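# Fork the loose switch onto the yellow-taped rack rails

## Task

With the fork, carry the unscrewed switch onto the pair of rack rails marked with yellow tape and push it all the way in. The rack is loose and must not tip beyond a slight amount (more fails the task); it must finish in its original position.

## Robot and tools

Robot: a single six-joint arm (Elite/UR-style chain: shoulder pan, shoulder lift, elbow, wrist 1, wrist 2, wrist 3) with its root at (0, 0, +0.094) m in the scene frame, slightly tilted. It carries a rigid steel lifting fork with no motor or sensor. Nothing in a call controls the tool, and results give no tool reading. The load stays on only through gravity and friction.

Fork shape: two flat blades, 240 mm long, 30 mm wide, 8 mm thick, 110 mm apart, pointing along the tool point's -y axis. The load-bearing faces look along the tool's -z, so the blades are level when tool +z points straight down. If the blades lean nose-down, the load slides off. The tool point sits between the tines, halfway along them, on the load face. The blade tips are 120 mm toward tool -y and the upright back legs 120 mm toward tool +y. A block about 10 cm from the last joint's axis sticks out toward fork -y and turns with it. A heavier load makes the tool point sag below its commanded pose and tilt. Compare the reported pose with what you sent and correct it.

Frame: the scene frame has its origin on the table top under the base, +z up, and +y to the left when facing +x. Reported positions, orientations (quat wxyz), velocities and targets are all in this frame. Offsets use the scene axes, and rotations turn about the Hand target's position.

execute_actions(actions, cameras): actions is a list of actions. Each action is a table of up to 15 rows, and each row is one 1/30 s control step. A short table repeats its last row to fill 15 steps, and one action takes 0.5 s. A row is 6 numbers in [-1, 1]: dx, dy, dz, rx, ry, rz. It is an offset, not a pose, from the Hand target at the start of that action. Every row in an action counts from that same start, not from the row before. The next action starts from the new Hand target, so repeating an offset keeps moving. Scale: 1.0 = 0.6 m or 180 degrees. rx, ry, rz form one rotation vector. A translation longer than 1.0 may be shortened along its line. An empty actions list returns camera images, the scene number and the task. cameras: a list of names (cam_head_left, cam_head_right, cam_wrist), ["all"], or []. An unknown name makes the call invalid.

move(target, speed, blend, blocking, cameras): drives the tool point in a straight line toward target. target is one 6-number row, or a list of up to 15 rows, in the same offset scale and frame. All rows count from the current Hand target, not from each other, and together share 10 s. speed is in m/s, from 0.002 to 3.2 (default 0.25); rotation is capped at twice that in rad/s. Give one value, or one per target. blend (m) rounds corners between list targets; 0 stops at each one. blocking=false returns after about 0.5 s while the move carries on. The path does not avoid obstacles. The tool lags behind and may overshoot, especially when fast or with the arm stretched. Do not route close past the base, since that can flip the shoulder posture; go around it. The result adds a move: line: done (within 3 mm and 2 degrees), off_target, moving, held or fault. It also says which limits acted: paced means the pose was clipped, held means steps were withheld. Neither done nor off_target tells you about contact.

wait(seconds 0 to 10): lets time run while the last command holds; a running move continues. stop: brakes a running move, which needs some distance. zoom_image(camera, region [x0, y0, x1, y1] in pixels, at most 504x504): gives a closer look at the latest image of that camera. read_manual only returns licence texts. finished_scene(scene): ends the scene for good. Call it only once the switch sits fully in on the taped rails and the rack is upright and back in place.

Results: tool pose and velocities, the Hand target (your last command after clipping), joint positions, velocities and torques. A joint's velocities may read within noise. Torques are the total drive output, gravity included, and carry offsets, noise and friction. Positive torque is toward larger joint angles. Each step, the commanded orientation is clipped to within 32 degrees of the measured one. The tool often settles short of the Hand target. Waiting does not close the gap; send the next command, or the missing distance as an offset. To end a push, command back past the actual tool point. Motion lags commands by about 0.15 s. Joint speed caps are 2.09/2.09/2.62/3.14/3.14/3.14 rad/s.

Cameras: cam_head_left, cam_head_right (a stereo pair on a floor stand) and cam_wrist, all 672x504, with calibration given in OpenCV form. Expect a few mm and about 1 degree of error.

Avoid: falls off the table, dropping the switch, releasing it while it still moves, slams, and hard pushes. The arm is stiff: aiming even slightly past a firm contact can fault it. Move slowly when touching. A fault comes at about 150 N (give or take 25) of outside force, or at contact torque limits of 293, 293, 133, 49.8, 49.8, 49.8 N m. After a fault the arm stops for 10 s. Holding loads, stretching out, or pushing at an unreachable pose heats the motors. At 70 °C you get a MOTOR HOT warning; at 85 °C the brakes lock for 30 to 60 s. The rack is loose, so insert gently and do not let it tip or shift. Objects may occasionally get a small random push.

Each tool is called after "Call:" as name([rows], argument=value, ...), one row to a line, values as JSON.

## Session

Call:
execute_actions(actions=[])

Scene clock: 0.00 s.
end_effector_position=(+0.6600, +0.2529, +0.3169) end_effector_quat_wxyz=(+0.049, +0.971, +0.235, +0.002)
Joint positions: [3.144 -1.402 1.911 -2.097 -1.658 1.049]
Joint velocities: within noise
Joint torques (N m): no reading
Hand target: +0.6600, +0.2529, +0.3169; +0.049, +0.971, +0.235, +0.002

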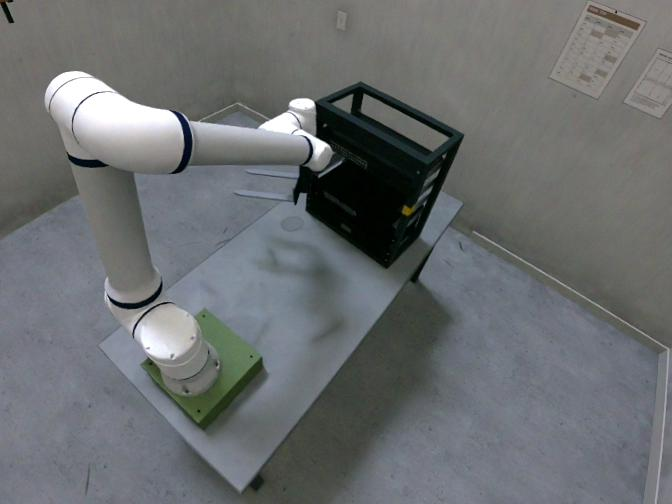

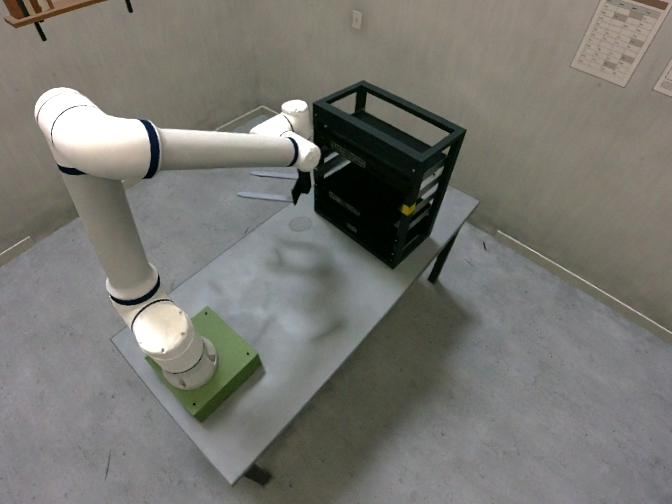

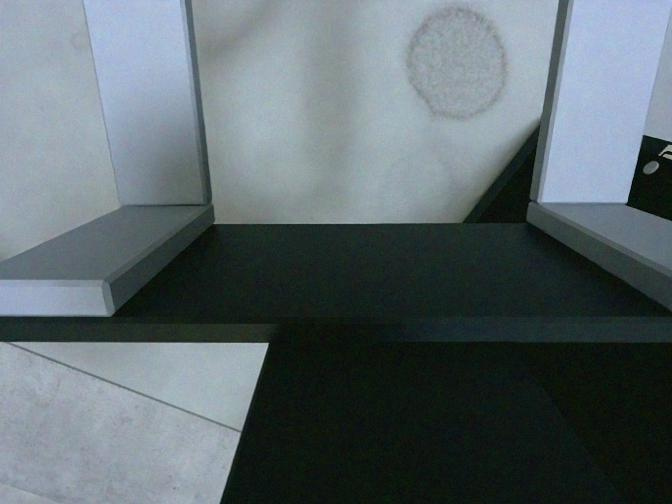

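Call:
zoom_image(camera="cam_head_left", region=[280, 70, 480, 280])

Call:
zoom_image(camera="cam_head_right", region=[280, 70, 480, 280])

Scaled by 2.400.

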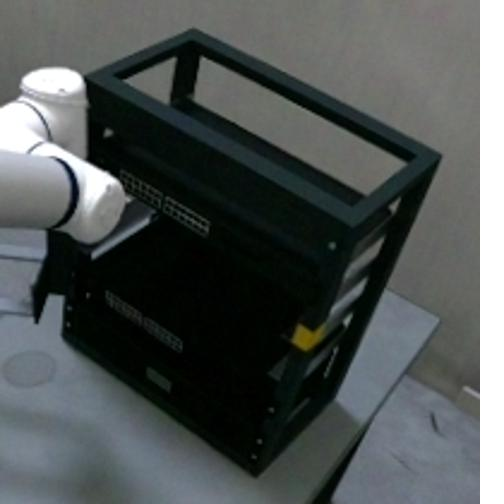

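Scaled by 2.400.

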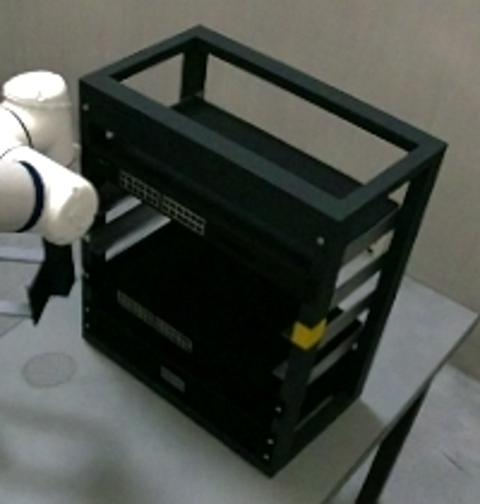

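Call:
move(target=[-0.183, -0.333, 0.19, 0.0276, -0.0253, -0.6508], speed=0.5)

Call:
move(target=[0.07, -0.05, 0.0, 0, -0.57, 0], speed=0.5, cameras=["all"])

Scene clock: 37.07 s.
end_effector_position=(+0.5502, +0.0531, +0.4309) end_effector_quat_wxyz=(+0.000, +0.707, -0.707, +0.000)
Joint positions: [2.861 -2.097 2.265 -1.724 -1.568 2.814]
Joint torques (N m): [9.88 -24.94 -101.47 -5.28 -1.97 3.6]
Hand target: +0.5502, +0.0531, +0.4309; +0.000, +0.707, -0.707, +0.000
Off the commanded pose: 0.000 m, 0 deg.
move: done

Scene clock: 38.83 s.
end_effector_position=(+0.5658, +0.0409, +0.4325) end_effector_quat_wxyz=(-0.273, +0.656, -0.651, +0.268)
Joint positions: [2.568 -2.252 2.813 -2.794 -1.141 2.667]
Joint torques (N m): [10.43 -4.37 -94.69 -7.63 0.54 2.06]
Hand target: +0.5658, +0.0409, +0.4325; -0.273, +0.656, -0.651, +0.268 (not the last commanded pose)
Off the commanded pose: 0.032 m, 58 deg.
move: held (a check stopped the path); limits=held
pose unreachable: on one or more control steps of this call, first in action 0 (counted from 0), an arm could not follow its commanded pose, so it was not sent that pose on those steps. It may still have moved: this result reports where it is.
cause: moving toward the commanded pose would bring two parts of the arm too close to each other (joints 3 (elbow) and 4 (wrist 1) lie between them).
camera_calibration:
cam_wrist: T_world_to_cam=[[0.0187437, -0.999309, -0.0320965, 0.0536756], [-0.908697, -0.00363647, -0.417439, 0.566157], [0.417034, 0.0369904, -0.908138, 0.249673], [0, 0, 0, 1]] pos_world=[0.409337, 0.0464619, 0.464797]

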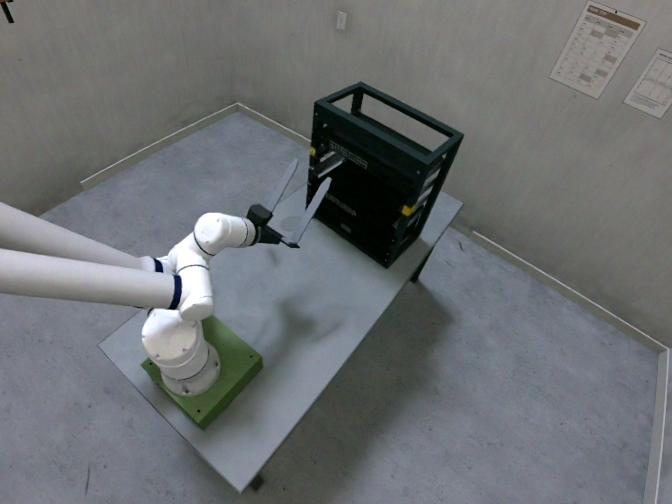

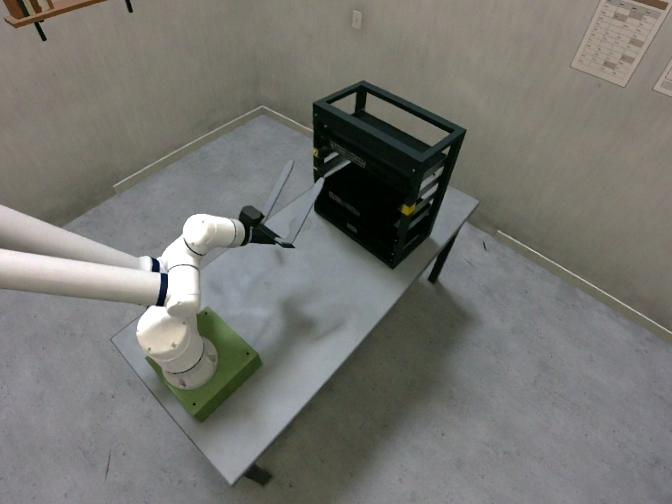

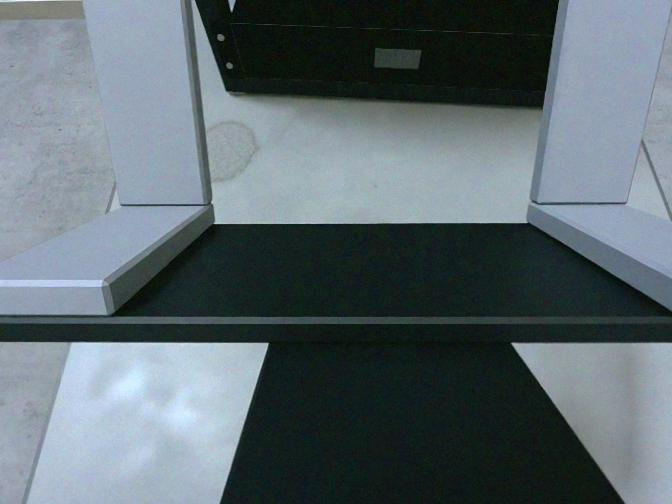

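Call:
zoom_image(camera="cam_head_right", region=[300, 75, 480, 275])

Call:
zoom_image(camera="cam_head_left", region=[295, 75, 475, 275])

Call:
zoom_image(camera="cam_head_left", region=[295, 100, 395, 220])

Scaled by 2.520.

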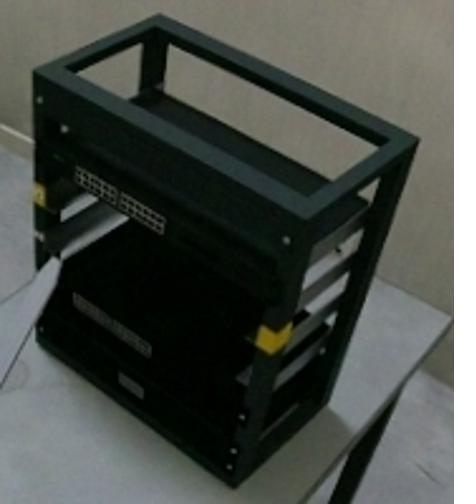

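Scaled by 2.520.

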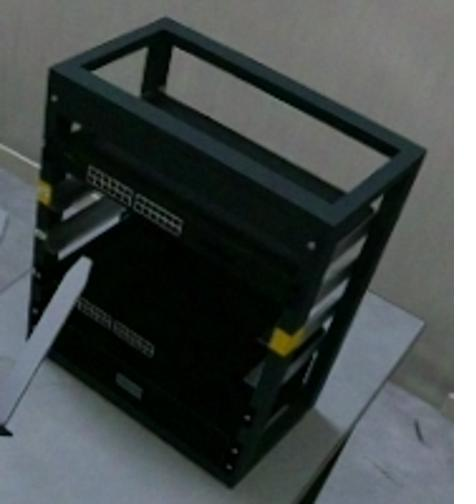

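Scaled by 4.200.

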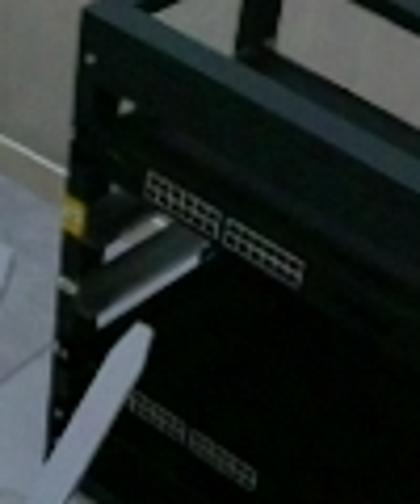

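Call:
move([
  [0.223, -0.07, 0, 0, 0, 0],
  [0.223, -0.07, -0.05, 0, -0.31, 0],
], speed=0.4, cameras=["cam_wrist"])

Scene clock: 51.63 s.
end_effector_position=(+0.6996, -0.0011, +0.4025) end_effector_quat_wxyz=(+0.546, -0.455, +0.448, -0.543)
Joint positions: [2.759 -0.622 2.328 -5.039 -1.141 3.224]
Joint torques (N m): [9.26 -67.03 -9.01 -7.53 -2.97 3.6]
Hand target: +0.6996, -0.0011, +0.4025; +0.546, -0.454, +0.448, -0.543
Off the commanded pose: 0.000 m, 0 deg.
move: done
camera_calibration:
cam_wrist: T_world_to_cam=[[0.0371951, -0.999305, -0.00247434, -0.0166745], [-0.166045, -0.00373868, -0.986111, 0.384387], [0.985416, 0.0370893, -0.166069, -0.528118], [0, 0, 0, 1]] pos_world=[0.584862, 0.00436176, 0.291303]
Images, in order (width x height): cam_wrist 672x504.

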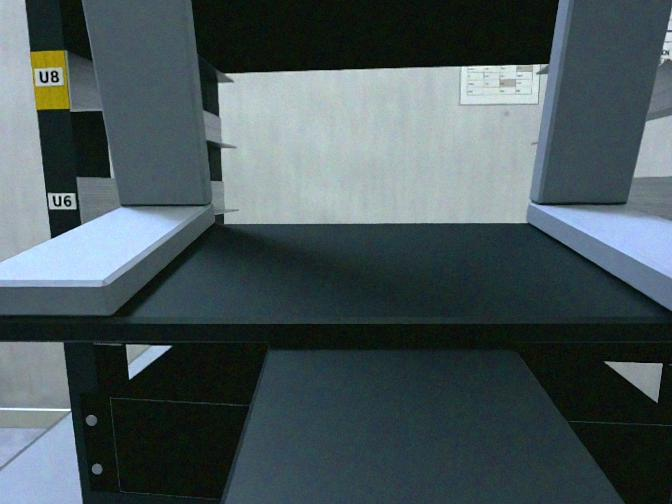

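Call:
move(target=[0, 0.0, 0.25, 0, 0.055, 0], speed=0.4, cameras=["cam_wrist"])

Call:
move(target=[0, 0.33, -0.02, 0, 0, 0], speed=0.4, cameras=["cam_wrist"])

Call:
move(target=[0, 0, -0.35, 0, 0, 0], speed=0.4, cameras=["cam_wrist"])

Scene clock: 56.90 s.
end_effector_position=(+0.6996, -0.0011, +0.5524) end_effector_quat_wxyz=(+0.505, -0.500, +0.493, -0.502)
Joint positions: [2.724 -1.112 2.511 -4.543 -1.098 3.146]
Joint torques (N m): [-22.58 -76.7 -11.02 -3.89 1.81 -1.95]
Hand target: +0.6996, -0.0011, +0.5525; +0.505, -0.500, +0.493, -0.502
Off the commanded pose: 0.000 m, 0 deg.
move: done
camera_calibration:
cam_wrist: T_world_to_cam=[[0.0360936, -0.999309, -0.00887787, -0.0119193], [-0.332643, -0.00363655, -0.943046, 0.624997], [0.942362, 0.036991, -0.332545, -0.381177], [0, 0, 0, 1]] pos_world=[0.567538, 0.00446185, 0.462536]
Images, in order (width x height): cam_wrist 672x504.

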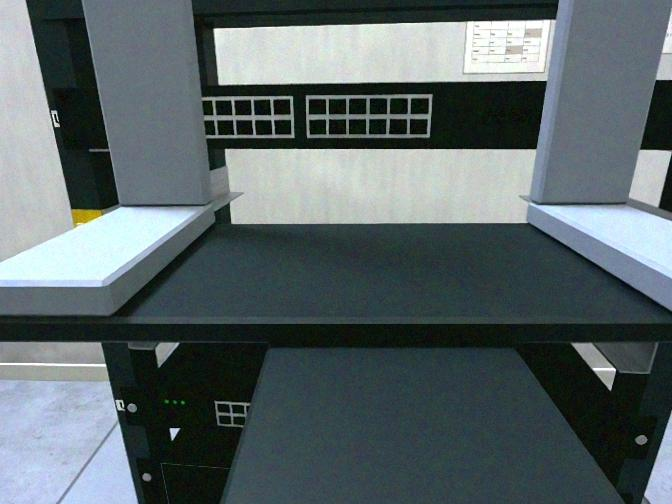

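Scene clock: 58.27 s.
end_effector_position=(+0.6996, +0.1968, +0.5405) end_effector_quat_wxyz=(+0.505, -0.500, +0.493, -0.502)
Joint positions: [3.222 -1.062 2.427 -4.508 -1.595 3.145]
Joint torques (N m): [10.81 -56.71 -38.85 -4.75 -2.59 3.38]
Hand target: +0.6996, +0.1969, +0.5405; +0.505, -0.500, +0.493, -0.502
Off the commanded pose: 0.000 m, 0 deg.
move: done
camera_calibration:
cam_wrist: T_world_to_cam=[[0.0362207, -0.999305, -0.00882028, 0.185643], [-0.33276, -0.00373785, -0.943004, 0.614529], [0.942316, 0.0370913, -0.332665, -0.392301], [0, 0, 0, 1]] pos_world=[0.567438, 0.202362, 0.450636]
Images, in order (width x height): cam_wrist 672x504.

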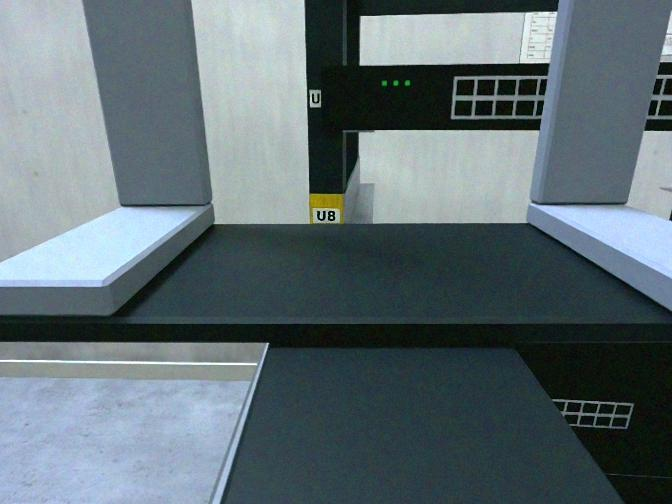

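Scene clock: 69.47 s.
end_effector_position=(+0.6993, +0.1969, +0.3318) end_effector_quat_wxyz=(+0.505, -0.500, +0.493, -0.502)
Joint positions: [3.226 -0.568 2.323 -4.898 -1.599 3.145]
Joint torques (N m): [-7.03 -85.33 3.83 -7.38 -0.3 0.42]
Hand target: +0.6993, +0.1969, +0.3318; +0.505, -0.500, +0.493, -0.502 (not the last commanded pose)
Off the commanded pose: 0.001 m, 0 deg.
FORCE FAULT: contact force on the arm reached its limit, and the arm stopped for 10 seconds. The contact can be on any part of the arm, not only on its tool. That time counts as 20 of the actions that you can send in this scene. The arm's remaining commands of this call were not run. The arm's target is now where it stood when the stop ended, not its last command. The arm accepts commands again.
move: fault
camera_calibration:
cam_wrist: T_world_to_cam=[[0.0361897, -0.999305, -0.00890678, 0.183948], [-0.332554, -0.00363777, -0.943077, 0.417538], [0.94239, 0.0370917, -0.332454, -0.461636], [0, 0, 0, 1]] pos_world=[0.567238, 0.202462, 0.241936]
Images, in order (width x height): cam_wrist 672x504.

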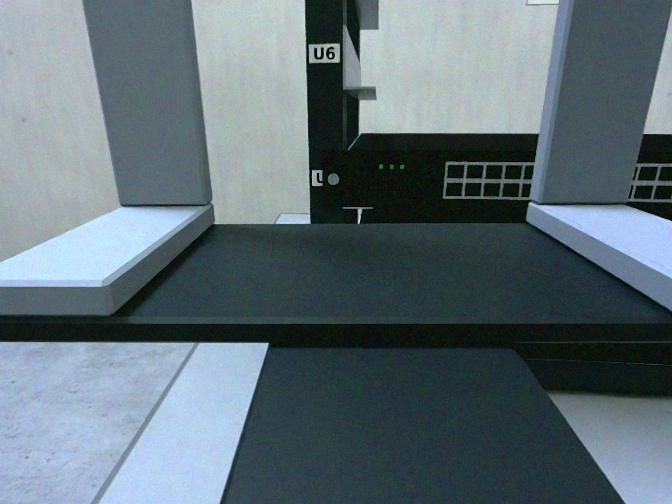

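Call:
execute_actions(actions=[])

Call:
zoom_image(camera="cam_head_right", region=[300, 75, 400, 150])

Call:
zoom_image(camera="cam_head_right", region=[380, 110, 480, 185])

Call:
zoom_image(camera="cam_head_left", region=[300, 75, 400, 150])

Call:
zoom_image(camera="cam_head_left", region=[380, 110, 480, 210])

Scene clock: 120.00 s.
end_effector_position=(+0.6993, +0.1969, +0.3318) end_effector_quat_wxyz=(+0.505, -0.500, +0.493, -0.502)
Joint positions: [3.226 -0.568 2.323 -4.898 -1.599 3.145]
Joint velocities: within noise
Joint torques (N m): [-7.39 -84.87 3.49 -7.27 -0.5 0.55]
Hand target: +0.6993, +0.1969, +0.3318; +0.505, -0.500, +0.493, -0.502 (not the last commanded pose)
Off the commanded pose: 0.001 m, 0 deg.
camera_calibration:
cam_wrist: T_world_to_cam=[[0.0361897, -0.999305, -0.00890678, 0.183948], [-0.332554, -0.00363777, -0.943077, 0.417538], [0.94239, 0.0370917, -0.332454, -0.461636], [0, 0, 0, 1]] pos_world=[0.567238, 0.202462, 0.241936]

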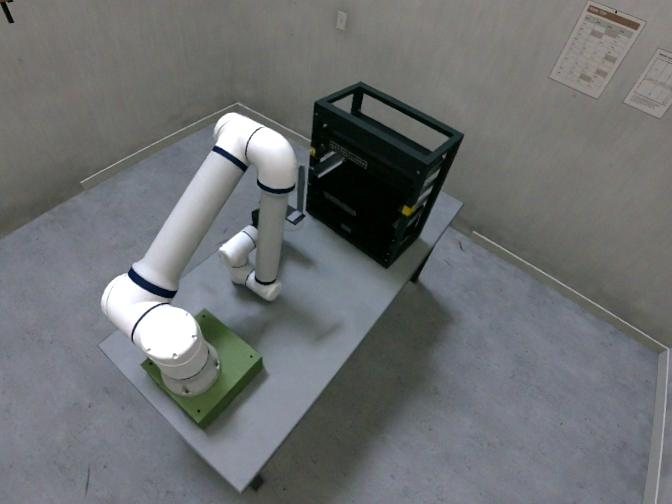

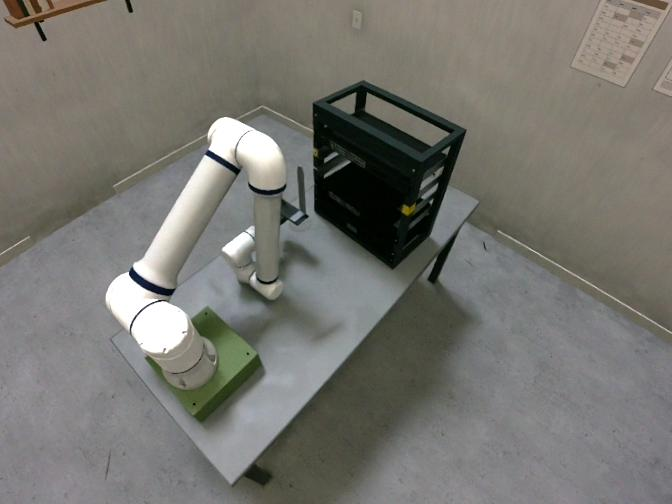

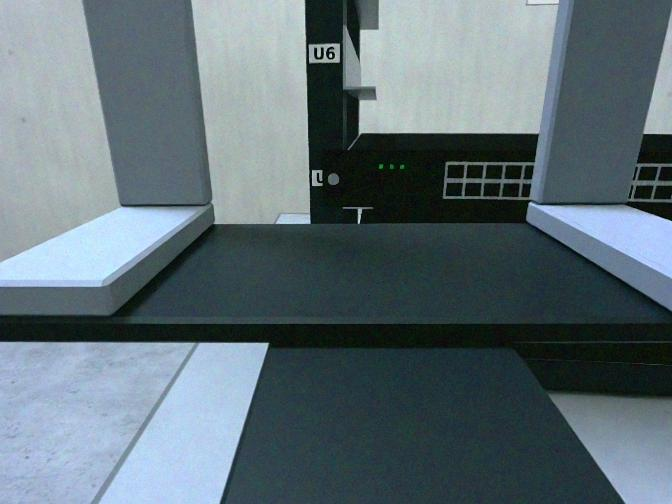

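Scaled by 5.040.

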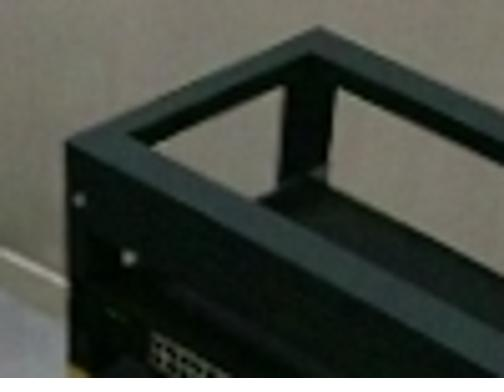

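Scaled by 5.040.

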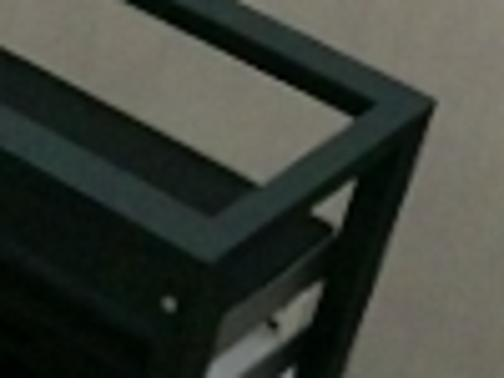

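Scaled by 5.040.

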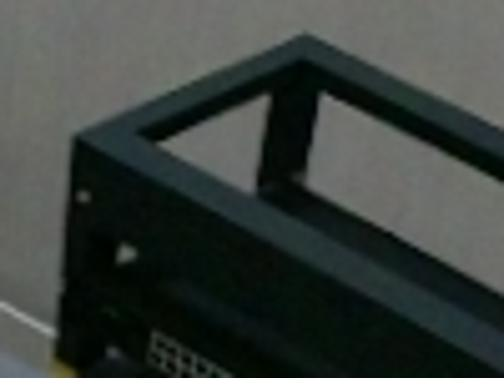

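Scaled by 5.040.

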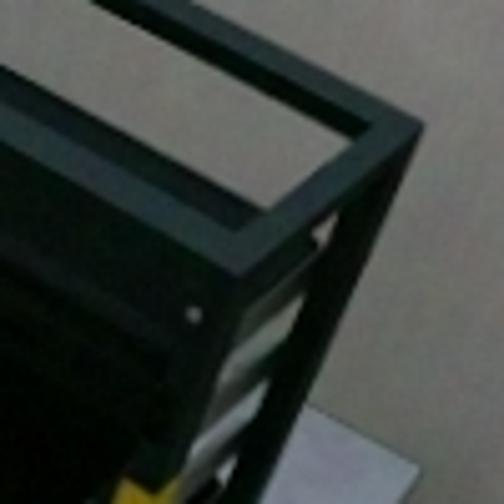

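Call:
move([
  [-0.03, -0.05, 0.22, 0, 0, 0],
  [-0.1155, -0.3082, 0.1553, 0.0152, 0.5042, -0.02],
], speed=0.45, cameras=["all"])

Scene clock: 137.50 s.
end_effector_position=(+0.6300, +0.0120, +0.4250) end_effector_quat_wxyz=(+0.000, +0.683, -0.730, +0.001)
Joint positions: [2.853 -1.925 2.187 -1.82 -1.569 2.874]
Joint torques (N m): [10.11 -10.93 -100.15 -5.32 -2.11 3.32]
Hand target: +0.6300, +0.0120, +0.4250; +0.000, +0.683, -0.730, +0.001
Off the commanded pose: 0.000 m, 0 deg.
move: done
camera_calibration:
cam_wrist: T_world_to_cam=[[-0.0794846, -0.996499, -0.0259269, 0.0826095], [-0.9363, 0.0657067, 0.345, 0.313785], [-0.342088, 0.0516975, -0.938245, 0.708011], [0, 0, 0, 1]] pos_world=[0.542566, 0.0251001, 0.558174]

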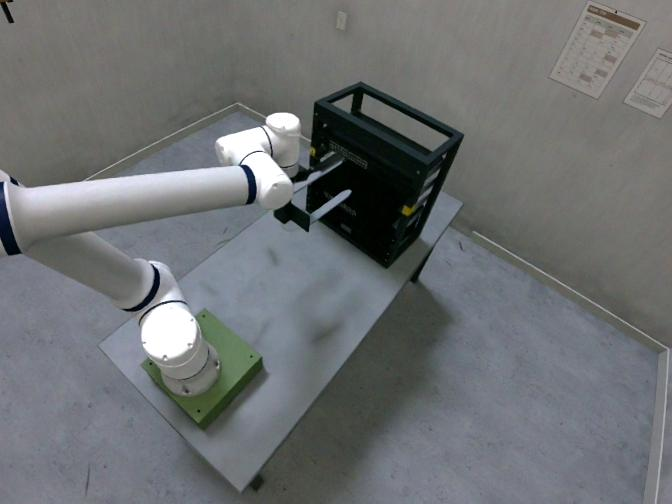

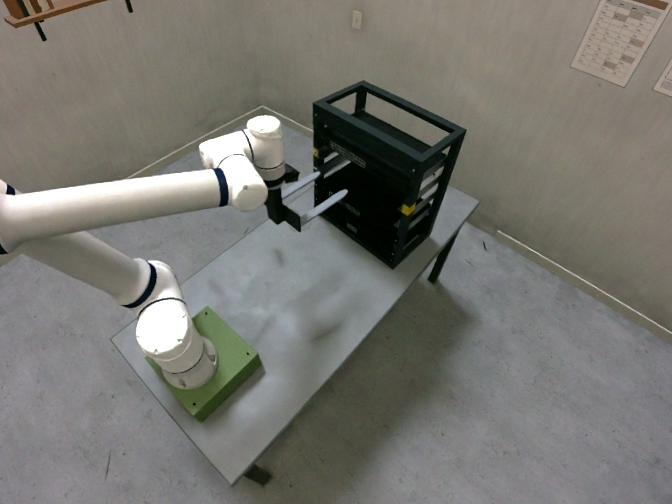

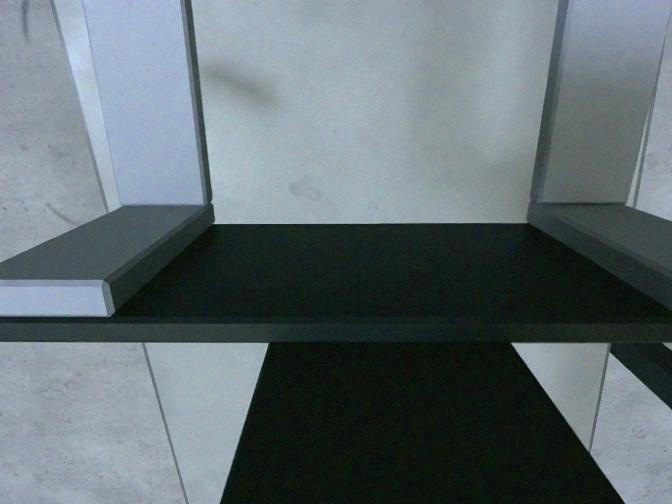

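Call:
move(target=[0.145, -0.001, 0, 0, 0, 0], cameras=["cam_head_left","cam_head_right"])

Call:
zoom_image(camera="cam_head_left", region=[295, 120, 395, 220])

Call:
zoom_image(camera="cam_head_right", region=[295, 120, 395, 220])

Scene clock: 142.37 s.
end_effector_position=(+0.7169, +0.0114, +0.4250) end_effector_quat_wxyz=(+0.000, +0.683, -0.730, +0.001)
Joint positions: [2.905 -1.755 2.07 -1.873 -1.568 2.925]
Joint torques (N m): [9.59 -25.56 -98.51 -10.32 -2.13 3.2]
Hand target: +0.7170, +0.0114, +0.4250; +0.000, +0.683, -0.730, +0.001
Off the commanded pose: 0.000 m, 0 deg.
move: done
Images, in order (width x height): cam_head_left 672x504, cam_head_right 672x504.

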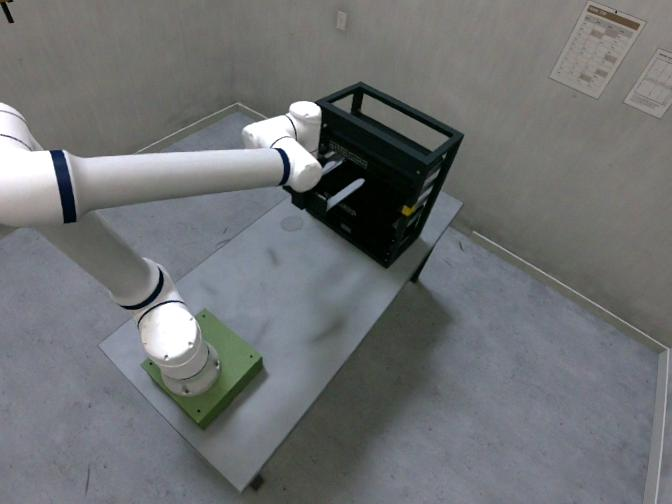

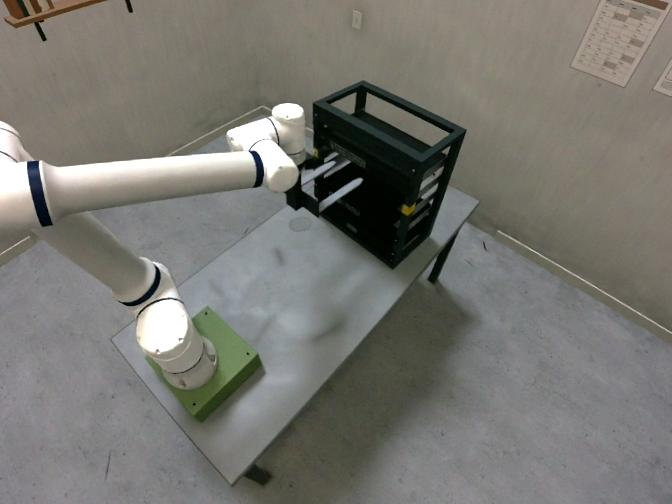

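Scaled by 5.040.

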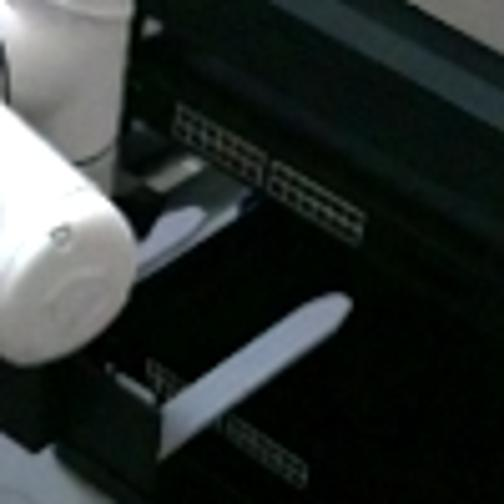

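Scaled by 5.040.

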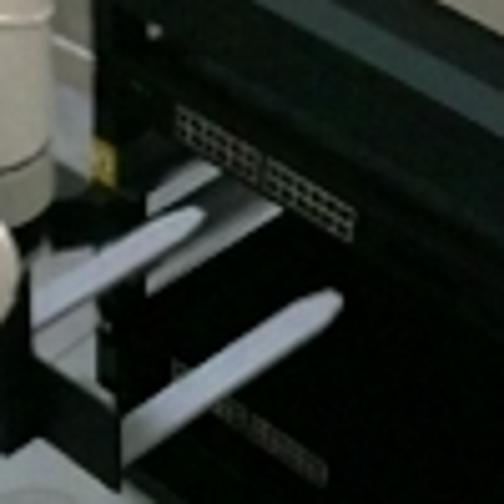

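Call:
move([
  [0, -0.016, -0.005, 0, 0, 0],
  [0.25, -0.0326, -0.005, 0, 0, 0],
], speed=0.2, cameras=["all"])

Call:
zoom_image(camera="cam_head_left", region=[295, 80, 395, 220])

Call:
zoom_image(camera="cam_head_right", region=[295, 80, 395, 220])

Scene clock: 155.73 s.
end_effector_position=(+0.8669, -0.0082, +0.4220) end_effector_quat_wxyz=(+0.000, +0.683, -0.730, +0.001)
Joint positions: [2.938 -1.494 1.834 -1.898 -1.568 2.958]
Joint torques (N m): [10.01 -55.34 -98.05 -5.13 -2.01 3.31]
Hand target: +0.8670, -0.0082, +0.4220; +0.000, +0.683, -0.730, +0.001
Off the commanded pose: 0.000 m, 0 deg.
move: done
camera_calibration:
cam_wrist: T_world_to_cam=[[-0.0794318, -0.9965, -0.0260289, 0.0812478], [-0.936196, 0.0656056, 0.345301, 0.53771], [-0.342385, 0.0517961, -0.938131, 0.787449], [0, 0, 0, 1]] pos_world=[0.779466, 0.0049, 0.555173]

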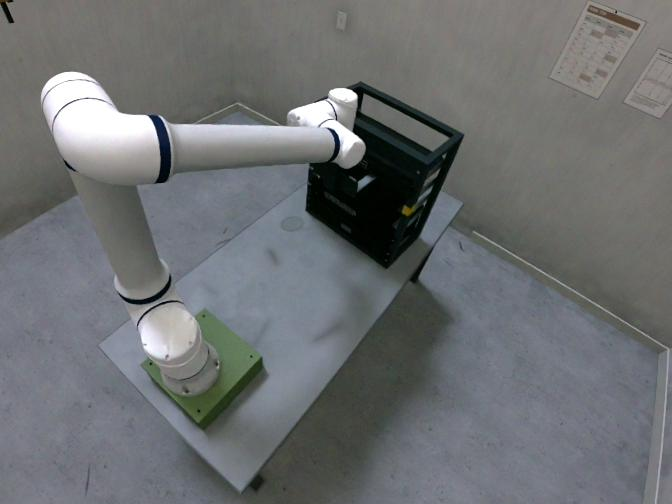

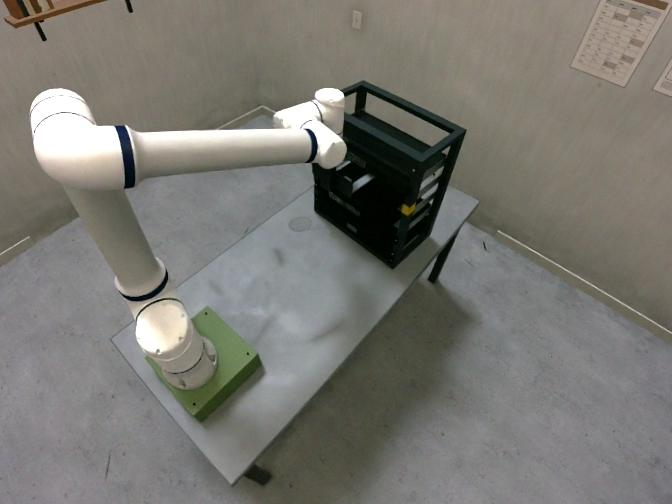

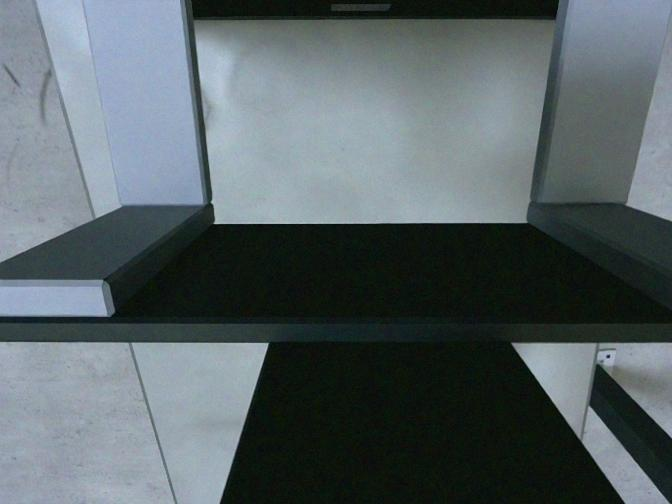

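Scaled by 3.600.

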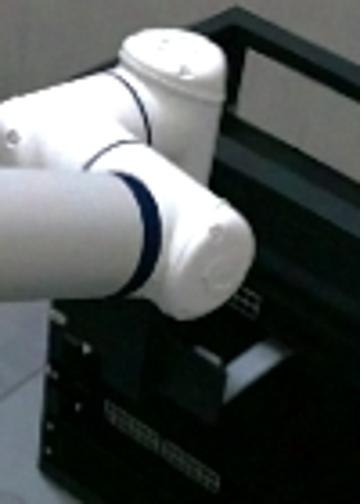

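Scaled by 3.600.

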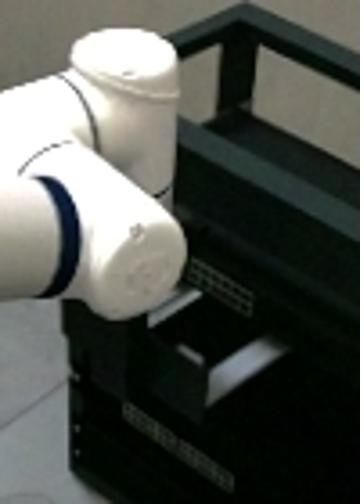

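Call:
move(target=[0.0883, -0.0059, 0, 0, 0, 0], speed=0.15, cameras=["all"])

Call:
zoom_image(camera="cam_head_right", region=[305, 80, 405, 220])

Scene clock: 161.73 s.
end_effector_position=(+0.9198, -0.0117, +0.4220) end_effector_quat_wxyz=(+0.000, +0.683, -0.730, +0.001)
Joint positions: [2.951 -1.407 1.737 -1.888 -1.568 2.971]
Joint torques (N m): [10.49 -64.86 -97.57 -5 1.51 3.41]
Hand target: +0.9200, -0.0117, +0.4220; +0.000, +0.683, -0.730, +0.001
Off the commanded pose: 0.000 m, 0 deg.
move: done
camera_calibration:
cam_wrist: T_world_to_cam=[[-0.0794318, -0.9965, -0.0260289, 0.08197], [-0.936196, 0.0656056, 0.345301, 0.587558], [-0.342385, 0.0517961, -0.938131, 0.805776], [0, 0, 0, 1]] pos_world=[0.832466, 0.0014, 0.555173]

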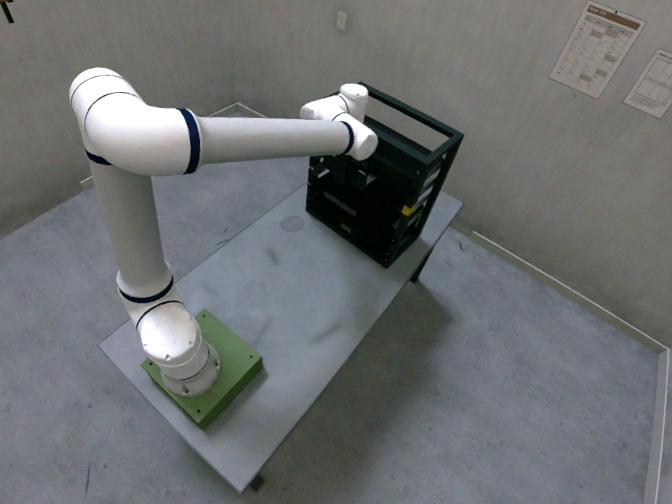

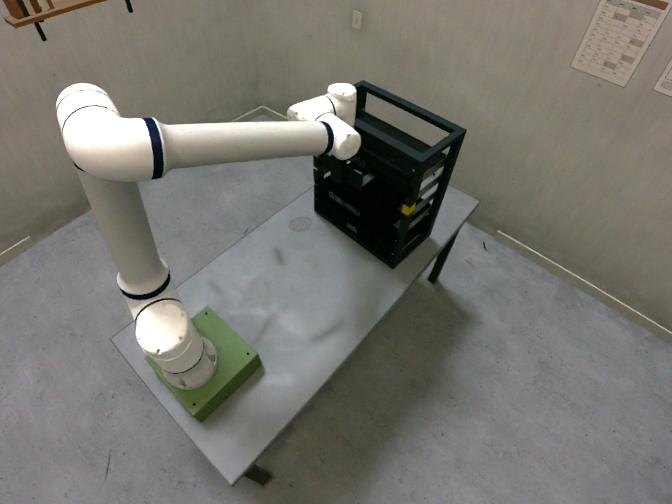

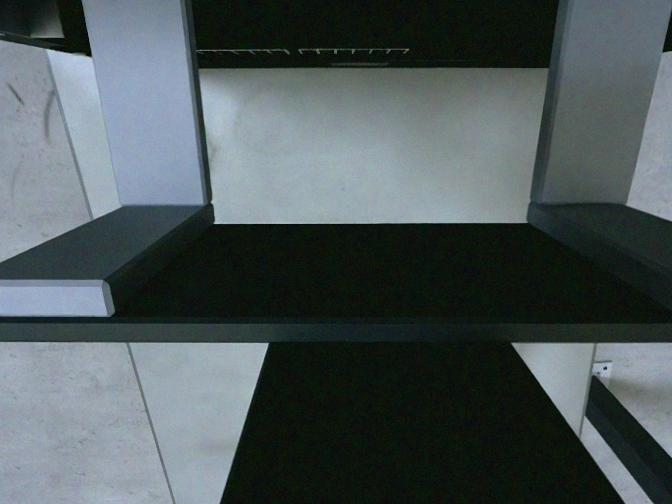

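Scaled by 3.600.

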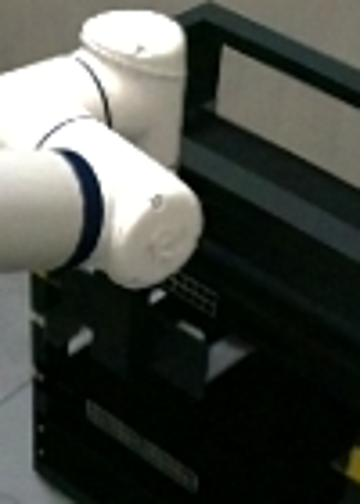

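Call:
move(target=[0, 0, 0.0167, 0, 0, 0], speed=0.03)

Call:
move(target=[0, 0, 0.0083, 0, 0, 0], speed=0.03)

Call:
move(target=[0, 0, 0.0083, 0, 0, 0], speed=0.03, cameras=["all"])

Scene clock: 166.57 s.
end_effector_position=(+0.9200, -0.0117, +0.4318) end_effector_quat_wxyz=(+0.000, +0.683, -0.730, +0.001)
Joint positions: [2.951 -1.412 1.724 -1.87 -1.568 2.971]
Joint torques (N m): [-1.74 -92.69 -98.13 -4.86 -0.3 0.72]
Hand target: +0.9200, -0.0117, +0.4320; +0.000, +0.683, -0.730, +0.001
Off the commanded pose: 0.000 m, 0 deg.
move: done

Scene clock: 167.27 s.
end_effector_position=(+0.9200, -0.0117, +0.4368) end_effector_quat_wxyz=(+0.000, +0.683, -0.730, +0.001)
Joint positions: [2.951 -1.414 1.718 -1.862 -1.568 2.971]
Joint torques (N m): [-13.96 -92.54 -98.51 -4.93 -0.39 -1.52]
Hand target: +0.9200, -0.0117, +0.4370; +0.000, +0.683, -0.730, +0.001
Off the commanded pose: 0.000 m, 0 deg.
move: done

Scene clock: 167.97 s.
end_effector_position=(+0.9199, -0.0117, +0.4415) end_effector_quat_wxyz=(+0.000, +0.683, -0.730, +0.001)
Joint positions: [2.951 -1.417 1.712 -1.853 -1.568 2.971]
Joint torques (N m): [-15.54 -123.53 -135.18 -15.37 -0.23 -1.53]
Hand target: +0.9200, -0.0117, +0.4419; +0.000, +0.683, -0.730, +0.001
Off the commanded pose: 0.000 m, 0 deg.
move: done
camera_calibration:
cam_wrist: T_world_to_cam=[[-0.0794737, -0.996495, -0.0260907, 0.0824561], [-0.936041, 0.0656004, 0.345723, 0.580554], [-0.3428, 0.0518979, -0.937974, 0.824364], [0, 0, 0, 1]] pos_world=[0.832567, 0.00129984, 0.574672]

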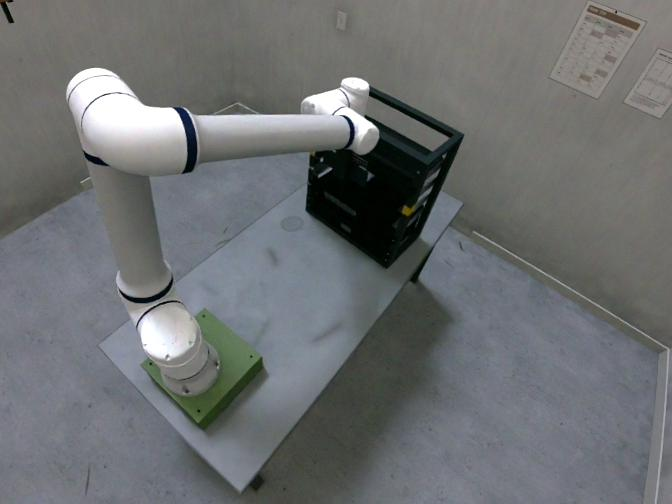

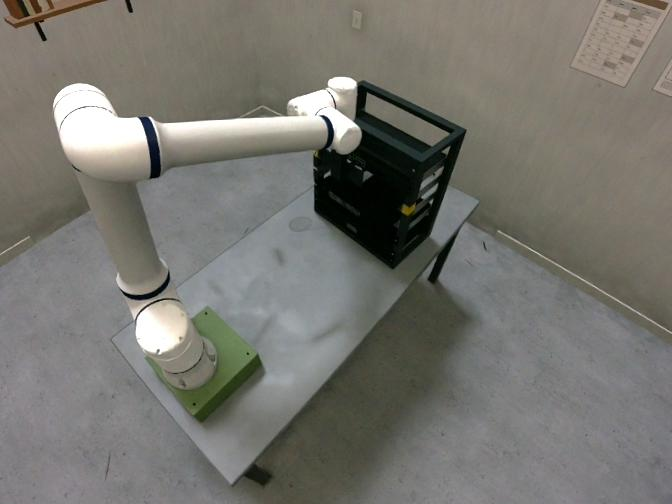

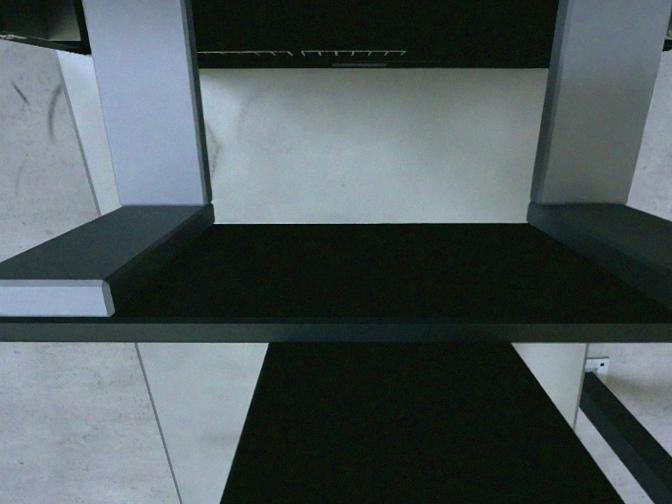

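Call:
move(target=[0, 0, 0.0075, 0, 0, 0], speed=0.03)

Call:
move(target=[-0.0832, 0.0055, 0, 0, 0, 0], speed=0.06, cameras=["all"])

Call:
zoom_image(camera="cam_head_right", region=[305, 80, 475, 220])

Scene clock: 173.67 s.
end_effector_position=(+0.9200, -0.0117, +0.4462) end_effector_quat_wxyz=(+0.000, +0.683, -0.730, +0.001)
Joint positions: [2.951 -1.419 1.706 -1.845 -1.568 2.971]
Joint torques (N m): [-17.47 -128.17 -141.57 -18.26 -0.65 -1.67]
Hand target: +0.9200, -0.0117, +0.4464; +0.000, +0.683, -0.730, +0.001
Off the commanded pose: 0.000 m, 0 deg.
move: done

Scene clock: 174.97 s.
end_effector_position=(+0.8703, -0.0084, +0.4464) end_effector_quat_wxyz=(+0.000, +0.683, -0.730, +0.001)
Joint positions: [2.939 -1.5 1.796 -1.853 -1.568 2.959]
Joint torques (N m): [-23.39 -119.46 -117.98 -23.59 0.12 -2.32]
Hand target: +0.8701, -0.0084, +0.4464; +0.000, +0.683, -0.730, +0.001
Off the commanded pose: 0.000 m, 0 deg.
move: done
camera_calibration:
cam_wrist: T_world_to_cam=[[-0.0794932, -0.996499, -0.0259027, 0.0818316], [-0.936179, 0.065705, 0.345327, 0.532424], [-0.342416, 0.0517007, -0.938125, 0.811634], [0, 0, 0, 1]] pos_world=[0.782866, 0.0046001, 0.579673]

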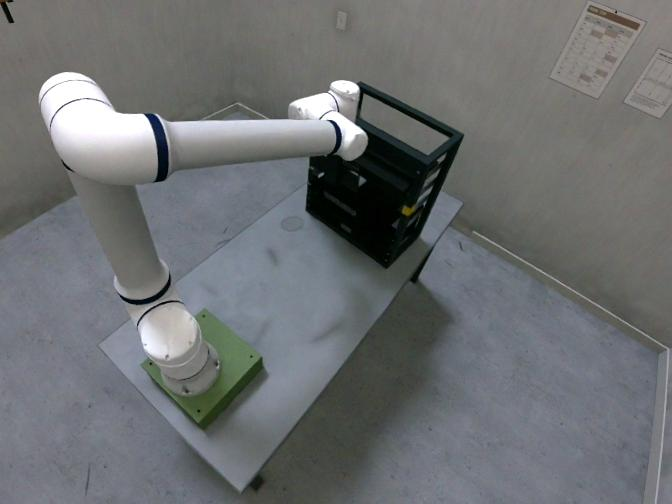

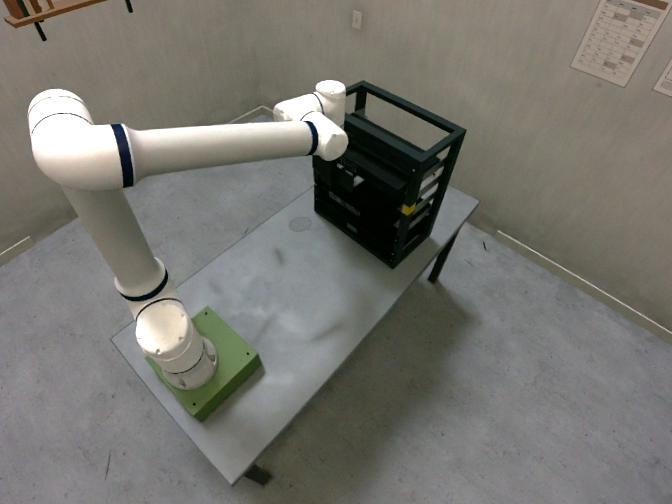

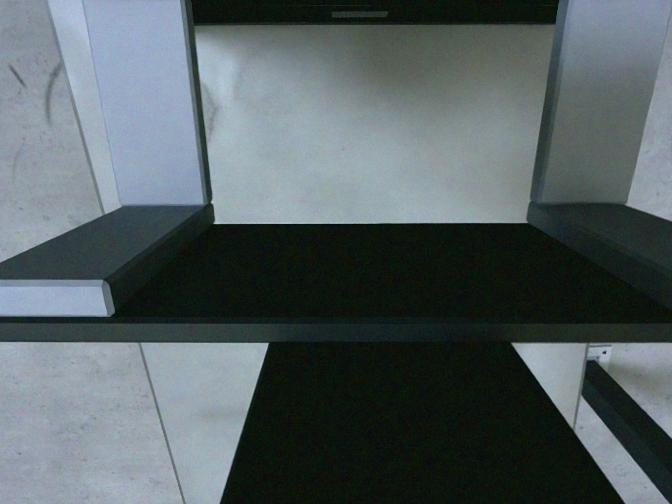

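Scaled by 2.965.

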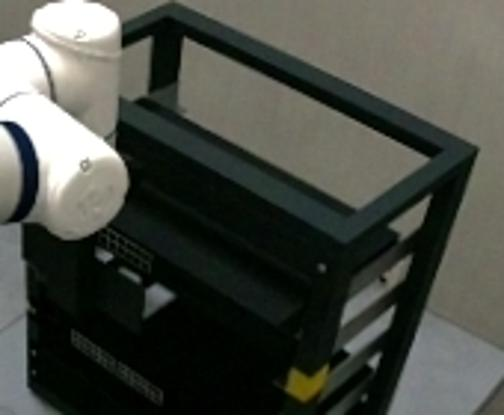

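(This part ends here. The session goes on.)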